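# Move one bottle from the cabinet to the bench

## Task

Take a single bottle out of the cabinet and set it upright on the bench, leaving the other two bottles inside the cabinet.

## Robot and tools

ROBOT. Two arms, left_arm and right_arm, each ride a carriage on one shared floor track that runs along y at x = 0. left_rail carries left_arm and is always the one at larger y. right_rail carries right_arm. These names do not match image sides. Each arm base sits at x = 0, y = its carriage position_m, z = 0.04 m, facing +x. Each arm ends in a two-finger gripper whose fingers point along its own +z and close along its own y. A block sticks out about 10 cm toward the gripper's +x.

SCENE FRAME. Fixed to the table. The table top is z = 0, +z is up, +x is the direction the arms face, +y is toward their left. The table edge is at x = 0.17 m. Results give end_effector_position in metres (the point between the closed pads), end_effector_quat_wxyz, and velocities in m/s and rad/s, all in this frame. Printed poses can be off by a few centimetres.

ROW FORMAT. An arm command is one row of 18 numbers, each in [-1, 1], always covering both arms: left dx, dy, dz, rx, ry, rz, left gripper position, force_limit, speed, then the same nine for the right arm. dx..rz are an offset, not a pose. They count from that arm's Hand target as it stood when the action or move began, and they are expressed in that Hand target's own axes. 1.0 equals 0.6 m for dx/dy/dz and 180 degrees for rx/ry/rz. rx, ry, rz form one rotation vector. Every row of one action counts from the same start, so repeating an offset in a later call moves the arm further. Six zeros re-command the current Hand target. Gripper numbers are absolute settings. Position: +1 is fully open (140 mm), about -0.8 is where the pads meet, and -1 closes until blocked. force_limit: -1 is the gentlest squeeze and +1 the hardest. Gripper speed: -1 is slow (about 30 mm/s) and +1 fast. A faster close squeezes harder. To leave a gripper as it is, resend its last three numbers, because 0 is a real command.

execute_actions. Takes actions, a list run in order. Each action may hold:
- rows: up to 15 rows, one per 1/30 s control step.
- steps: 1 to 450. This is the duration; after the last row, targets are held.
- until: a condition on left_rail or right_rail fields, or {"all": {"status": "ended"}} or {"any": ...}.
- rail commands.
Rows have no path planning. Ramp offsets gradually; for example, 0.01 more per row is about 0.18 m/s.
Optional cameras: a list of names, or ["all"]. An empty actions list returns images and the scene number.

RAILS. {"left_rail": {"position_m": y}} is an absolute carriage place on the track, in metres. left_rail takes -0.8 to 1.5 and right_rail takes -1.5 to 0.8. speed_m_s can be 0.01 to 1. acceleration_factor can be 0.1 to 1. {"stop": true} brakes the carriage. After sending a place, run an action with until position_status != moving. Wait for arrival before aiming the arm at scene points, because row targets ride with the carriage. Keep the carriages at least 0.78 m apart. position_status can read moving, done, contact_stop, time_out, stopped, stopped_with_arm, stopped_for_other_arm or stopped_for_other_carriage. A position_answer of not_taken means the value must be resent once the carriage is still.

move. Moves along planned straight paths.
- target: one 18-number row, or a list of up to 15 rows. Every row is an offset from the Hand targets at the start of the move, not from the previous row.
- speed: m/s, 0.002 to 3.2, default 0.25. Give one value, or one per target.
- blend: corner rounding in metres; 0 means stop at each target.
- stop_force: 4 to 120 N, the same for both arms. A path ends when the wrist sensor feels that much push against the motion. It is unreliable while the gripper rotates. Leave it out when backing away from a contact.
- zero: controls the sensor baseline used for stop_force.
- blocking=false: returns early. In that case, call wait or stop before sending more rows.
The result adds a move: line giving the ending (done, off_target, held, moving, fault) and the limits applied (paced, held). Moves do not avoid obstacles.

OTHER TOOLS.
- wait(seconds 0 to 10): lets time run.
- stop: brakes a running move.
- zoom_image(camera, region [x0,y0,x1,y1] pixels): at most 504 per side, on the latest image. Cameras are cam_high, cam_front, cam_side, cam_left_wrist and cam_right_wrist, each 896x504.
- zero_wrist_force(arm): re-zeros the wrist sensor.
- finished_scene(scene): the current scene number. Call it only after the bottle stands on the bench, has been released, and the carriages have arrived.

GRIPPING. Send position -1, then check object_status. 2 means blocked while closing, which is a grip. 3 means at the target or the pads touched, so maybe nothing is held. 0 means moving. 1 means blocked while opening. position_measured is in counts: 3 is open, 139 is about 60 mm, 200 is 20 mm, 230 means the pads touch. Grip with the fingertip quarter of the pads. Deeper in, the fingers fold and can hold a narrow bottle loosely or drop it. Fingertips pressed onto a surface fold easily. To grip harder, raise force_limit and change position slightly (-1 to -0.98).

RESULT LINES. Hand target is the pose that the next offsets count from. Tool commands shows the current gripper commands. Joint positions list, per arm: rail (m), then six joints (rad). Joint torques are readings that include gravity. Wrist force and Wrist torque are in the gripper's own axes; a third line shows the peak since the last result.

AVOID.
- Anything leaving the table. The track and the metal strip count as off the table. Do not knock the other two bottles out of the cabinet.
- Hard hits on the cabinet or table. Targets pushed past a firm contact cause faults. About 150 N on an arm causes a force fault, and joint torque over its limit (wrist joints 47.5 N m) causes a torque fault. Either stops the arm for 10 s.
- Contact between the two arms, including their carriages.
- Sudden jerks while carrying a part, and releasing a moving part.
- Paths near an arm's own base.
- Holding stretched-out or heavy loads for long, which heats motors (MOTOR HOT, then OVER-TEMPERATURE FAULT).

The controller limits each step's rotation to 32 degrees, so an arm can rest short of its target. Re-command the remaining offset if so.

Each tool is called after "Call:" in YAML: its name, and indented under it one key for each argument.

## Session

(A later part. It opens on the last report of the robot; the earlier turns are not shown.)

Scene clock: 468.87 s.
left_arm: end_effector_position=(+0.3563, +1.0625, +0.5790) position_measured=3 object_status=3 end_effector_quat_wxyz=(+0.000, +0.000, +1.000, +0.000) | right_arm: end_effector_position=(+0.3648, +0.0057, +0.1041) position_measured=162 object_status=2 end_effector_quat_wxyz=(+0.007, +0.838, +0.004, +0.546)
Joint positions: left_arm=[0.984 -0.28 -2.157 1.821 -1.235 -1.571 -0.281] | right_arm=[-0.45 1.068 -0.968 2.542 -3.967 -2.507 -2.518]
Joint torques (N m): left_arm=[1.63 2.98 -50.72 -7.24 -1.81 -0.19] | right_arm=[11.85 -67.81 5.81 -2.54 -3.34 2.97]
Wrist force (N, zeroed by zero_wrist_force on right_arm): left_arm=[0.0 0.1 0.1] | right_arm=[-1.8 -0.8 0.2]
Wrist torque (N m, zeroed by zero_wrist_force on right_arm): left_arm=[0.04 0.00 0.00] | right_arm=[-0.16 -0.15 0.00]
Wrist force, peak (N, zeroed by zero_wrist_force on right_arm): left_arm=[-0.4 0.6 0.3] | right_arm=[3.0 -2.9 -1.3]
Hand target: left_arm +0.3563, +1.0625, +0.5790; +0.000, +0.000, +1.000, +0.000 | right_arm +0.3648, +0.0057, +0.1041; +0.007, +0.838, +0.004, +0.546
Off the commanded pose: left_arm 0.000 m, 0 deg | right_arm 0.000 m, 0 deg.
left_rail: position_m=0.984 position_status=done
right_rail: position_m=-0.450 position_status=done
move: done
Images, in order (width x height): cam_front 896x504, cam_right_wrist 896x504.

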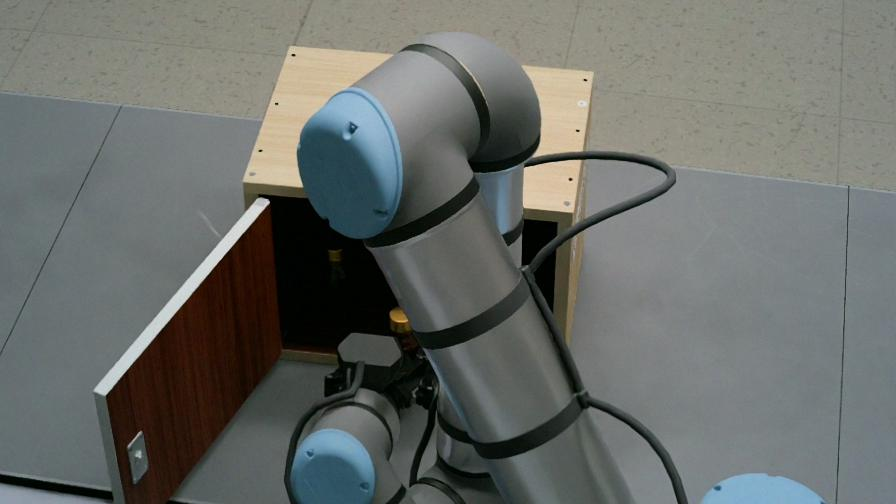

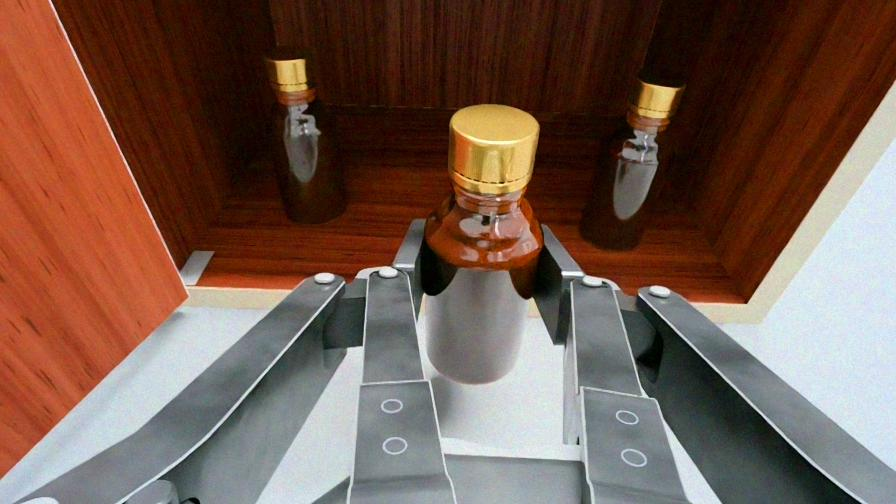

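Call:
execute_actions:
  actions:
    - {"right_rail":{"position_m":-0.85,"speed_m_s":0.25,"acceleration_factor":0.3},"steps":200,"until":{"right_rail":{"position_status":["!=","moving"]}}}

Call:
move:
  target: [0,0,0,0,0,0,1,1,1,0.0673,0,0.1525,0,0,0,-1,-0.7,-1]
  speed: 0.1

Call:
zero_wrist_force:
  arm: "right_arm"

Call:
move:
  target: [0,0,0,0,0,0,1,1,1,-0.0564,0,0.0249,0,0,0,-1,-0.7,-1]
  speed: 0.06
  cameras: ["cam_right_wrist","cam_high"]

Scene clock: 478.10 s.
left_arm: end_effector_position=(+0.3563, +1.0625, +0.5790) position_measured=3 object_status=3 end_effector_quat_wxyz=(+0.000, +0.000, +1.000, +0.000) | right_arm: end_effector_position=(+0.3647, -0.3943, +0.1041) position_measured=162 object_status=2 end_effector_quat_wxyz=(+0.007, +0.838, +0.004, +0.546)
Joint positions: left_arm=[0.984 -0.28 -2.157 1.821 -1.235 -1.571 -0.281] | right_arm=[-0.85 1.068 -0.968 2.542 -3.967 -2.507 -2.517]
Joint torques (N m): left_arm=[0.64 4.86 -50.85 -7.14 -1.71 -0.36] | right_arm=[5.86 -60.89 -4.41 -4.12 -1.89 2.62]
Wrist force (N, zeroed by zero_wrist_force on right_arm): left_arm=[-0.4 0.4 0.0] | right_arm=[-1.9 -0.8 0.9]
Wrist torque (N m, zeroed by zero_wrist_force on right_arm): left_arm=[0.10 0.09 -0.01] | right_arm=[-0.16 -0.13 0.00]
Wrist force, peak (N, zeroed by zero_wrist_force on right_arm): left_arm=[-0.6 -0.1 0.6] | right_arm=[-2.1 -1.9 0.9]
Hand target: left_arm +0.3563, +1.0625, +0.5790; +0.000, +0.000, +1.000, +0.000 | right_arm +0.3648, -0.3943, +0.1041; +0.007, +0.838, +0.004, +0.546
Tool commands: left_gripper/position=+1.0 left_gripper/force_limit=+1.0 left_gripper/speed=+1.0 right_gripper/position=-1.0 right_gripper/force_limit=-0.7 right_gripper/speed=-1.0
Off the commanded pose: left_arm 0.000 m, 0 deg | right_arm 0.000 m, 0 deg.
left_rail: position_m=0.984 position_status=done
right_rail: position_m=-0.850 speed_m_s=0.25 position_status=done

Scene clock: 479.60 s.
left_arm: end_effector_position=(+0.3563, +1.0625, +0.5790) position_measured=3 object_status=3 end_effector_quat_wxyz=(+0.000, +0.000, +1.000, +0.000) | right_arm: end_effector_position=(+0.4646, -0.3944, +0.1041) position_measured=162 object_status=2 end_effector_quat_wxyz=(+0.007, +0.838, +0.004, +0.546)
Joint positions: left_arm=[0.984 -0.28 -2.157 1.821 -1.235 -1.571 -0.281] | right_arm=[-0.85 0.88 -0.938 2.475 -4.068 -2.36 -2.7]
Joint torques (N m): left_arm=[0 5.16 -50.75 -7.24 -1.47 -0.34] | right_arm=[-15.03 -50.09 -15.81 -7.99 0.59 -2.14]
Wrist force (N, zeroed by zero_wrist_force on right_arm): left_arm=[-0.2 0.2 0.2] | right_arm=[-1.9 -0.7 1.1]
Wrist torque (N m, zeroed by zero_wrist_force on right_arm): left_arm=[0.05 0.04 -0.01] | right_arm=[-0.14 -0.11 0.16]
Wrist force, peak (N, zeroed by zero_wrist_force on right_arm): left_arm=[0.0 0.9 0.1] | right_arm=[-2.2 -1.2 1.3]
Hand target: left_arm +0.3563, +1.0625, +0.5790; +0.000, +0.000, +1.000, +0.000 | right_arm +0.4648, -0.3944, +0.1041; +0.007, +0.838, +0.004, +0.546
Off the commanded pose: left_arm 0.000 m, 0 deg | right_arm 0.000 m, 0 deg.
left_rail: position_m=0.984 position_status=done
right_rail: position_m=-0.850 speed_m_s=0.25 position_status=done
move: done

Wrist force sensor zeroed.

Scene clock: 480.70 s.
left_arm: end_effector_position=(+0.3563, +1.0625, +0.5790) position_measured=3 object_status=3 end_effector_quat_wxyz=(+0.000, +0.000, +1.000, +0.000) | right_arm: end_effector_position=(+0.4648, -0.3950, +0.0672) position_measured=162 object_status=2 end_effector_quat_wxyz=(+0.007, +0.838, +0.004, +0.546)
Joint positions: left_arm=[0.984 -0.28 -2.157 1.821 -1.235 -1.571 -0.281] | right_arm=[-0.85 0.878 -0.841 2.459 -4.15 -2.359 -2.7]
Joint torques (N m): left_arm=[0.21 3.57 -50.77 -6.83 -1.72 -0.53] | right_arm=[-16.2 -53.38 -12.16 -9.08 0.66 -2.28]
Wrist force (N, zeroed by zero_wrist_force on right_arm): left_arm=[0.0 0.2 0.2] | right_arm=[0.2 -0.4 -0.5]
Wrist torque (N m, zeroed by zero_wrist_force on right_arm): left_arm=[0.04 0.00 0.00] | right_arm=[-0.10 -0.05 -0.01]
Wrist force, peak (N, zeroed by zero_wrist_force on right_arm): left_arm=[-0.2 0.5 0.4] | right_arm=[1.2 -0.3 -0.5]
Hand target: left_arm +0.3563, +1.0625, +0.5790; +0.000, +0.000, +1.000, +0.000 | right_arm +0.4648, -0.3950, +0.0671; +0.007, +0.838, +0.004, +0.546
Off the commanded pose: left_arm 0.000 m, 0 deg | right_arm 0.000 m, 0 deg.
left_rail: position_m=0.984 position_status=done
right_rail: position_m=-0.850 speed_m_s=0.25 position_status=done
move: done
Images, in order (width x height): cam_high 896x504, cam_right_wrist 896x504.

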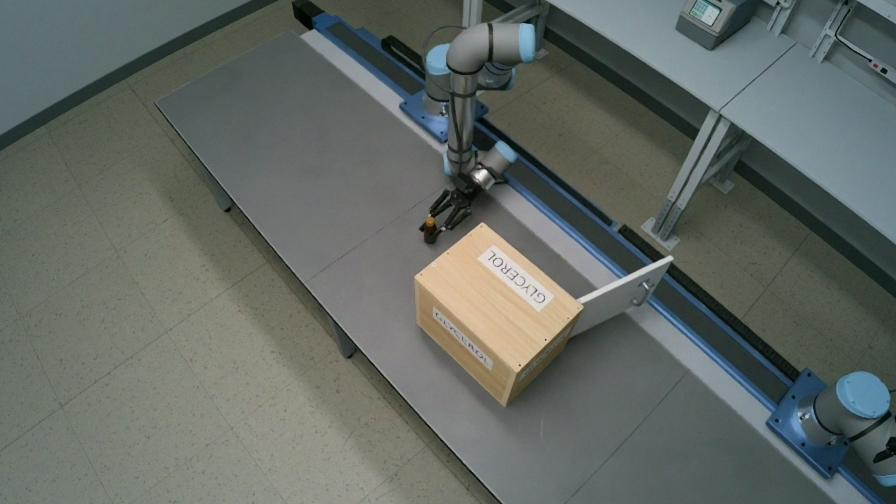

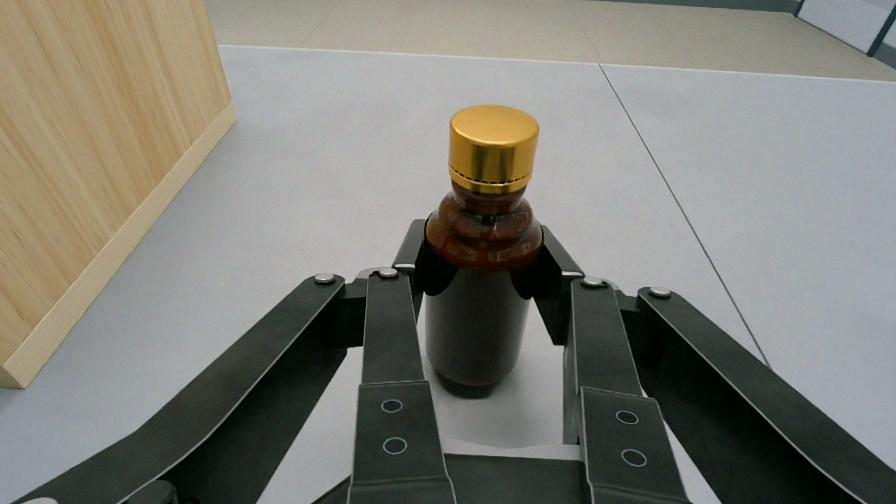

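Call:
move:
  target: [0,0,0,0,0,0,1,1,1,-0.0305,0,0.0135,0,0,0,-1,-0.7,-1]
  speed: 0.01
  stop_force: 5
  cameras: ["cam_right_wrist"]

Scene clock: 486.00 s.
left_arm: end_effector_position=(+0.3563, +1.0625, +0.5790) position_measured=3 object_status=3 end_effector_quat_wxyz=(+0.000, +0.000, +1.000, +0.000) | right_arm: end_effector_position=(+0.4648, -0.3952, +0.0562) position_measured=162 object_status=2 end_effector_quat_wxyz=(+0.007, +0.838, +0.004, +0.546)
Joint positions: left_arm=[0.984 -0.28 -2.157 1.821 -1.235 -1.571 -0.281] | right_arm=[-0.85 0.878 -0.813 2.454 -4.173 -2.358 -2.701]
Joint torques (N m): left_arm=[1.14 4.49 -51.17 -7.48 -1.59 -0.55] | right_arm=[-3.74 -73.43 8.48 -2.54 0.26 -1.32]
Wrist force (N, zeroed by zero_wrist_force on right_arm): left_arm=[-0.1 0.0 0.2] | right_arm=[1.0 -0.2 -0.1]
Wrist torque (N m, zeroed by zero_wrist_force on right_arm): left_arm=[0.02 0.02 -0.01] | right_arm=[-0.02 -0.14 0.00]
Wrist force, peak (N, zeroed by zero_wrist_force on right_arm): left_arm=[-0.5 0.4 0.3] | right_arm=[11.4 2.7 -6.5]
Hand target: left_arm +0.3563, +1.0625, +0.5790; +0.000, +0.000, +1.000, +0.000 | right_arm +0.4648, -0.3951, +0.0562; +0.007, +0.838, +0.004, +0.546 (not the last commanded pose)
Off the commanded pose: left_arm 0.000 m, 0 deg | right_arm 0.009 m, 0 deg.
left_rail: position_m=0.984 position_status=done
right_rail: position_m=-0.850 speed_m_s=0.25 position_status=done
move: contact (right_arm)
Images, in order (width x height): cam_right_wrist 896x504.

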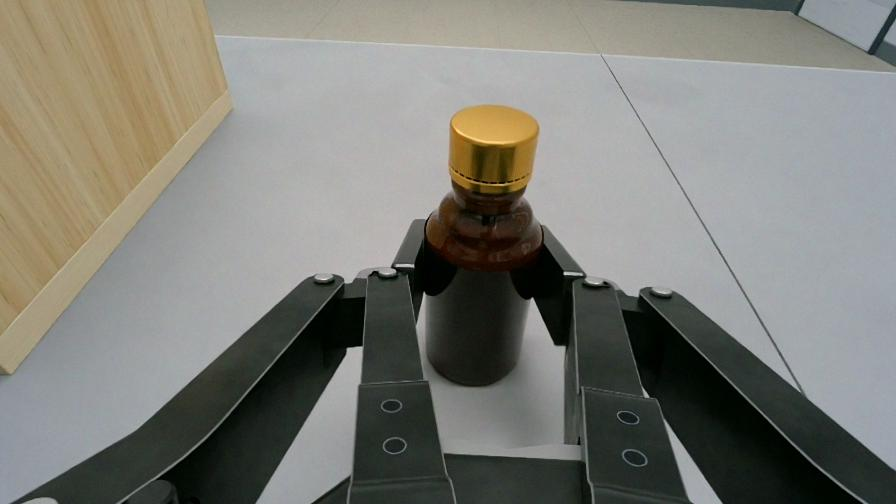

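Call:
execute_actions:
  actions:
    - {"rows":[[0,0,0,0,0,0,1,1,1,0,0,0,0,0,0,0.25,-1,-1]],"steps":60}

Call:
move:
  target:
    - [0,0,0,0,0,0,1,1,1,-0.0236,0.0,-0.0534,0,0,0,0.25,-1,-1]
    - [0,0,0,0,0,0,1,1,1,0.08,0.0,-0.16,0,0,0,0.25,-1,-1]
  speed: 0.1
  blend: 0.01
  cameras: ["all"]

Scene clock: 508.70 s.
left_arm: end_effector_position=(+0.3563, +1.0625, +0.5790) position_measured=3 object_status=3 end_effector_quat_wxyz=(+0.000, +0.000, +1.000, +0.000) | right_arm: end_effector_position=(+0.4648, -0.3951, +0.0562) position_measured=98 object_status=3 end_effector_quat_wxyz=(+0.007, +0.838, +0.004, +0.546)
Joint positions: left_arm=[0.984 -0.28 -2.157 1.821 -1.235 -1.571 -0.281] | right_arm=[-0.85 0.878 -0.813 2.454 -4.173 -2.358 -2.701]
Joint torques (N m): left_arm=[1.02 4.49 -50.88 -7 -1.67 -0.46] | right_arm=[4.49 -63.86 7.13 -3.78 -1.91 2.14]
Wrist force (N, zeroed by zero_wrist_force on right_arm): left_arm=[-0.2 0.3 0.2] | right_arm=[2.3 -0.1 -1.1]
Wrist torque (N m, zeroed by zero_wrist_force on right_arm): left_arm=[0.08 0.05 -0.01] | right_arm=[-0.03 0.03 -0.01]
Wrist force, peak (N, zeroed by zero_wrist_force on right_arm): left_arm=[-0.6 0.4 0.0] | right_arm=[3.0 0.2 -1.5]
Hand target: left_arm +0.3563, +1.0625, +0.5790; +0.000, +0.000, +1.000, +0.000 | right_arm +0.4648, -0.3951, +0.0562; +0.007, +0.838, +0.004, +0.546
Off the commanded pose: left_arm 0.000 m, 0 deg | right_arm 0.000 m, 0 deg.
left_rail: position_m=0.984 position_status=done
right_rail: position_m=-0.850 speed_m_s=0.25 position_status=done

Scene clock: 510.57 s.
left_arm: end_effector_position=(+0.3563, +1.0625, +0.5790) position_measured=3 object_status=3 end_effector_quat_wxyz=(+0.000, +0.000, +1.000, +0.000) | right_arm: end_effector_position=(+0.3964, -0.3937, +0.1388) position_measured=98 object_status=3 end_effector_quat_wxyz=(+0.007, +0.838, +0.004, +0.546)
Joint positions: left_arm=[0.984 -0.28 -2.157 1.821 -1.235 -1.571 -0.281] | right_arm=[-0.85 1.006 -1.054 2.531 -3.923 -2.46 -2.585]
Joint torques (N m): left_arm=[0.29 4.21 -50.83 -7.16 -1.79 -0.43] | right_arm=[12.53 -62.93 0.94 -2.21 -2.72 2.19]
Wrist force (N, zeroed by zero_wrist_force on right_arm): left_arm=[-0.3 -0.1 0.1] | right_arm=[2.4 0.0 -1.0]
Wrist torque (N m, zeroed by zero_wrist_force on right_arm): left_arm=[0.00 0.09 0.00] | right_arm=[-0.03 -0.01 -0.16]
Wrist force, peak (N, zeroed by zero_wrist_force on right_arm): left_arm=[-0.7 0.2 0.3] | right_arm=[3.0 0.2 -2.1]
Hand target: left_arm +0.3563, +1.0625, +0.5790; +0.000, +0.000, +1.000, +0.000 | right_arm +0.3963, -0.3937, +0.1389; +0.007, +0.838, +0.004, +0.546
Off the commanded pose: left_arm 0.000 m, 0 deg | right_arm 0.000 m, 0 deg.
left_rail: position_m=0.984 position_status=done
right_rail: position_m=-0.850 speed_m_s=0.25 position_status=done
move: done

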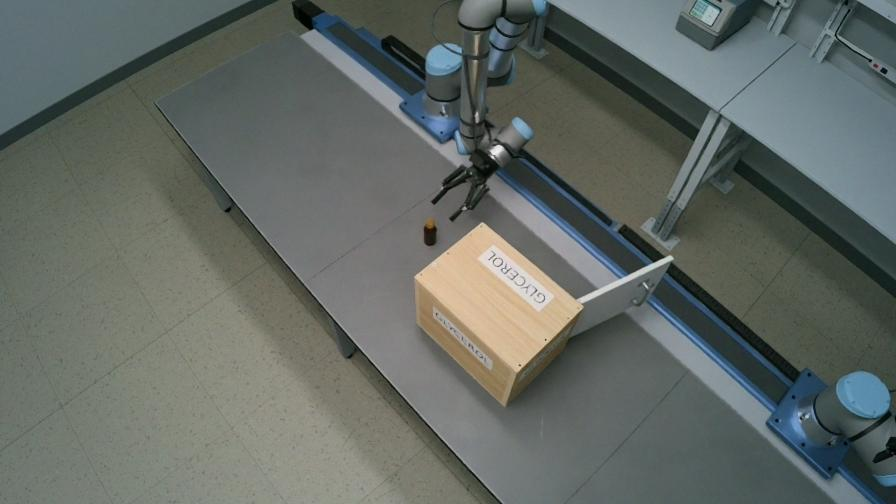

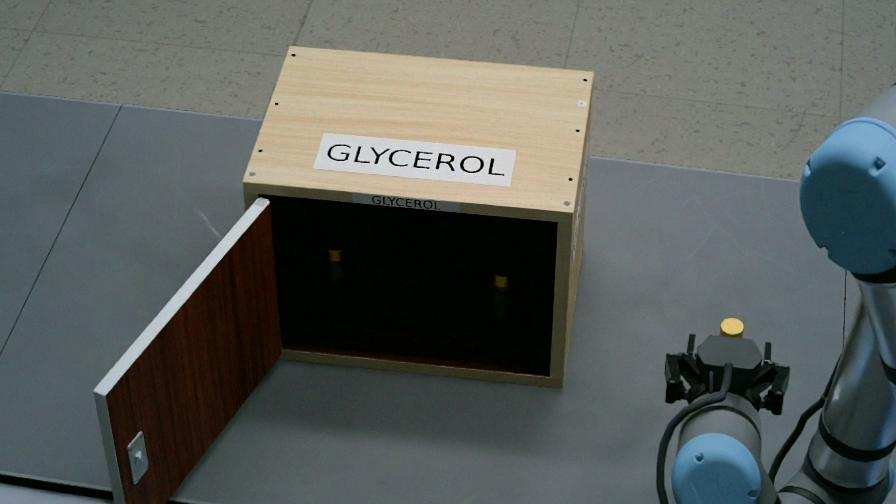

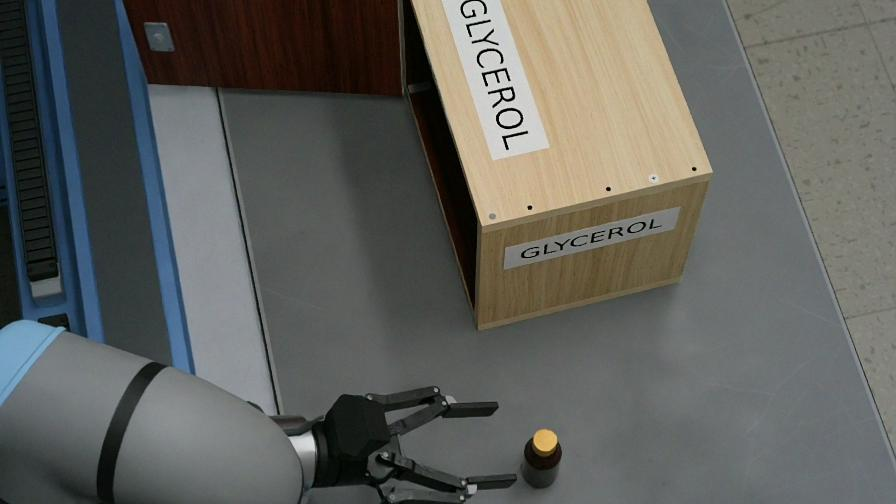

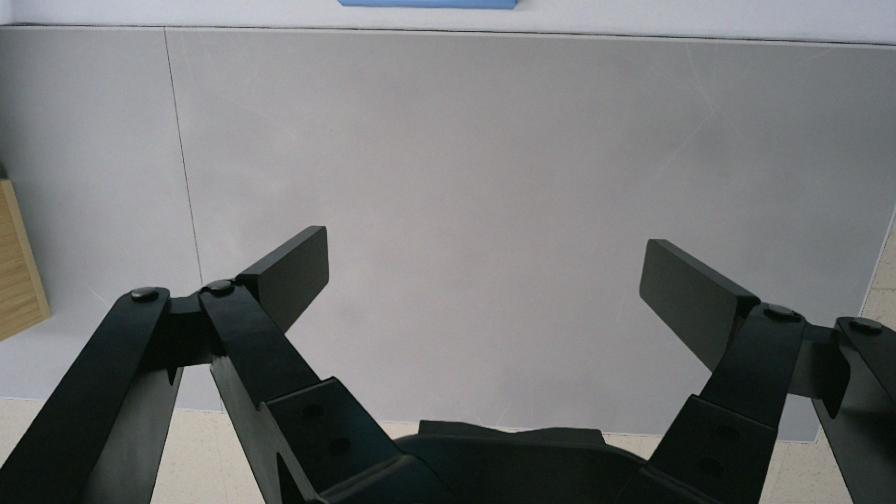

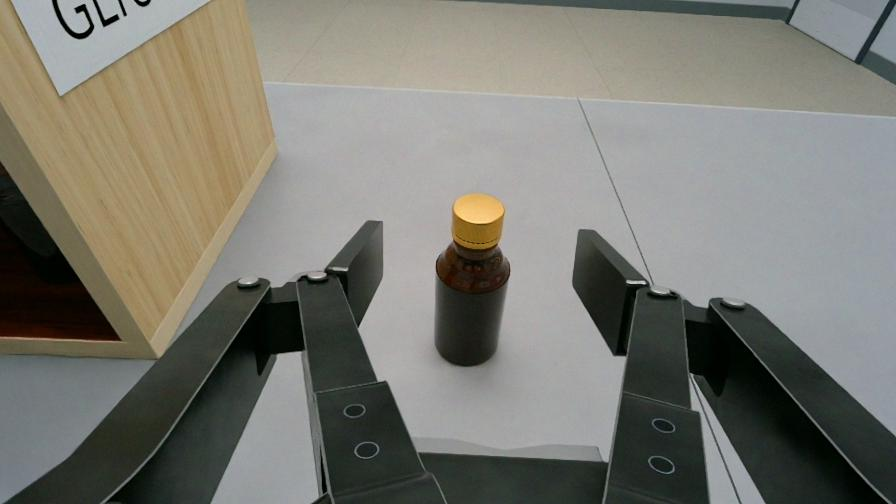

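Done: the bottle stands on the bench and the other two are still inside.

Call:
finished_scene:
  scene: 1

The scene is finished: the task was done.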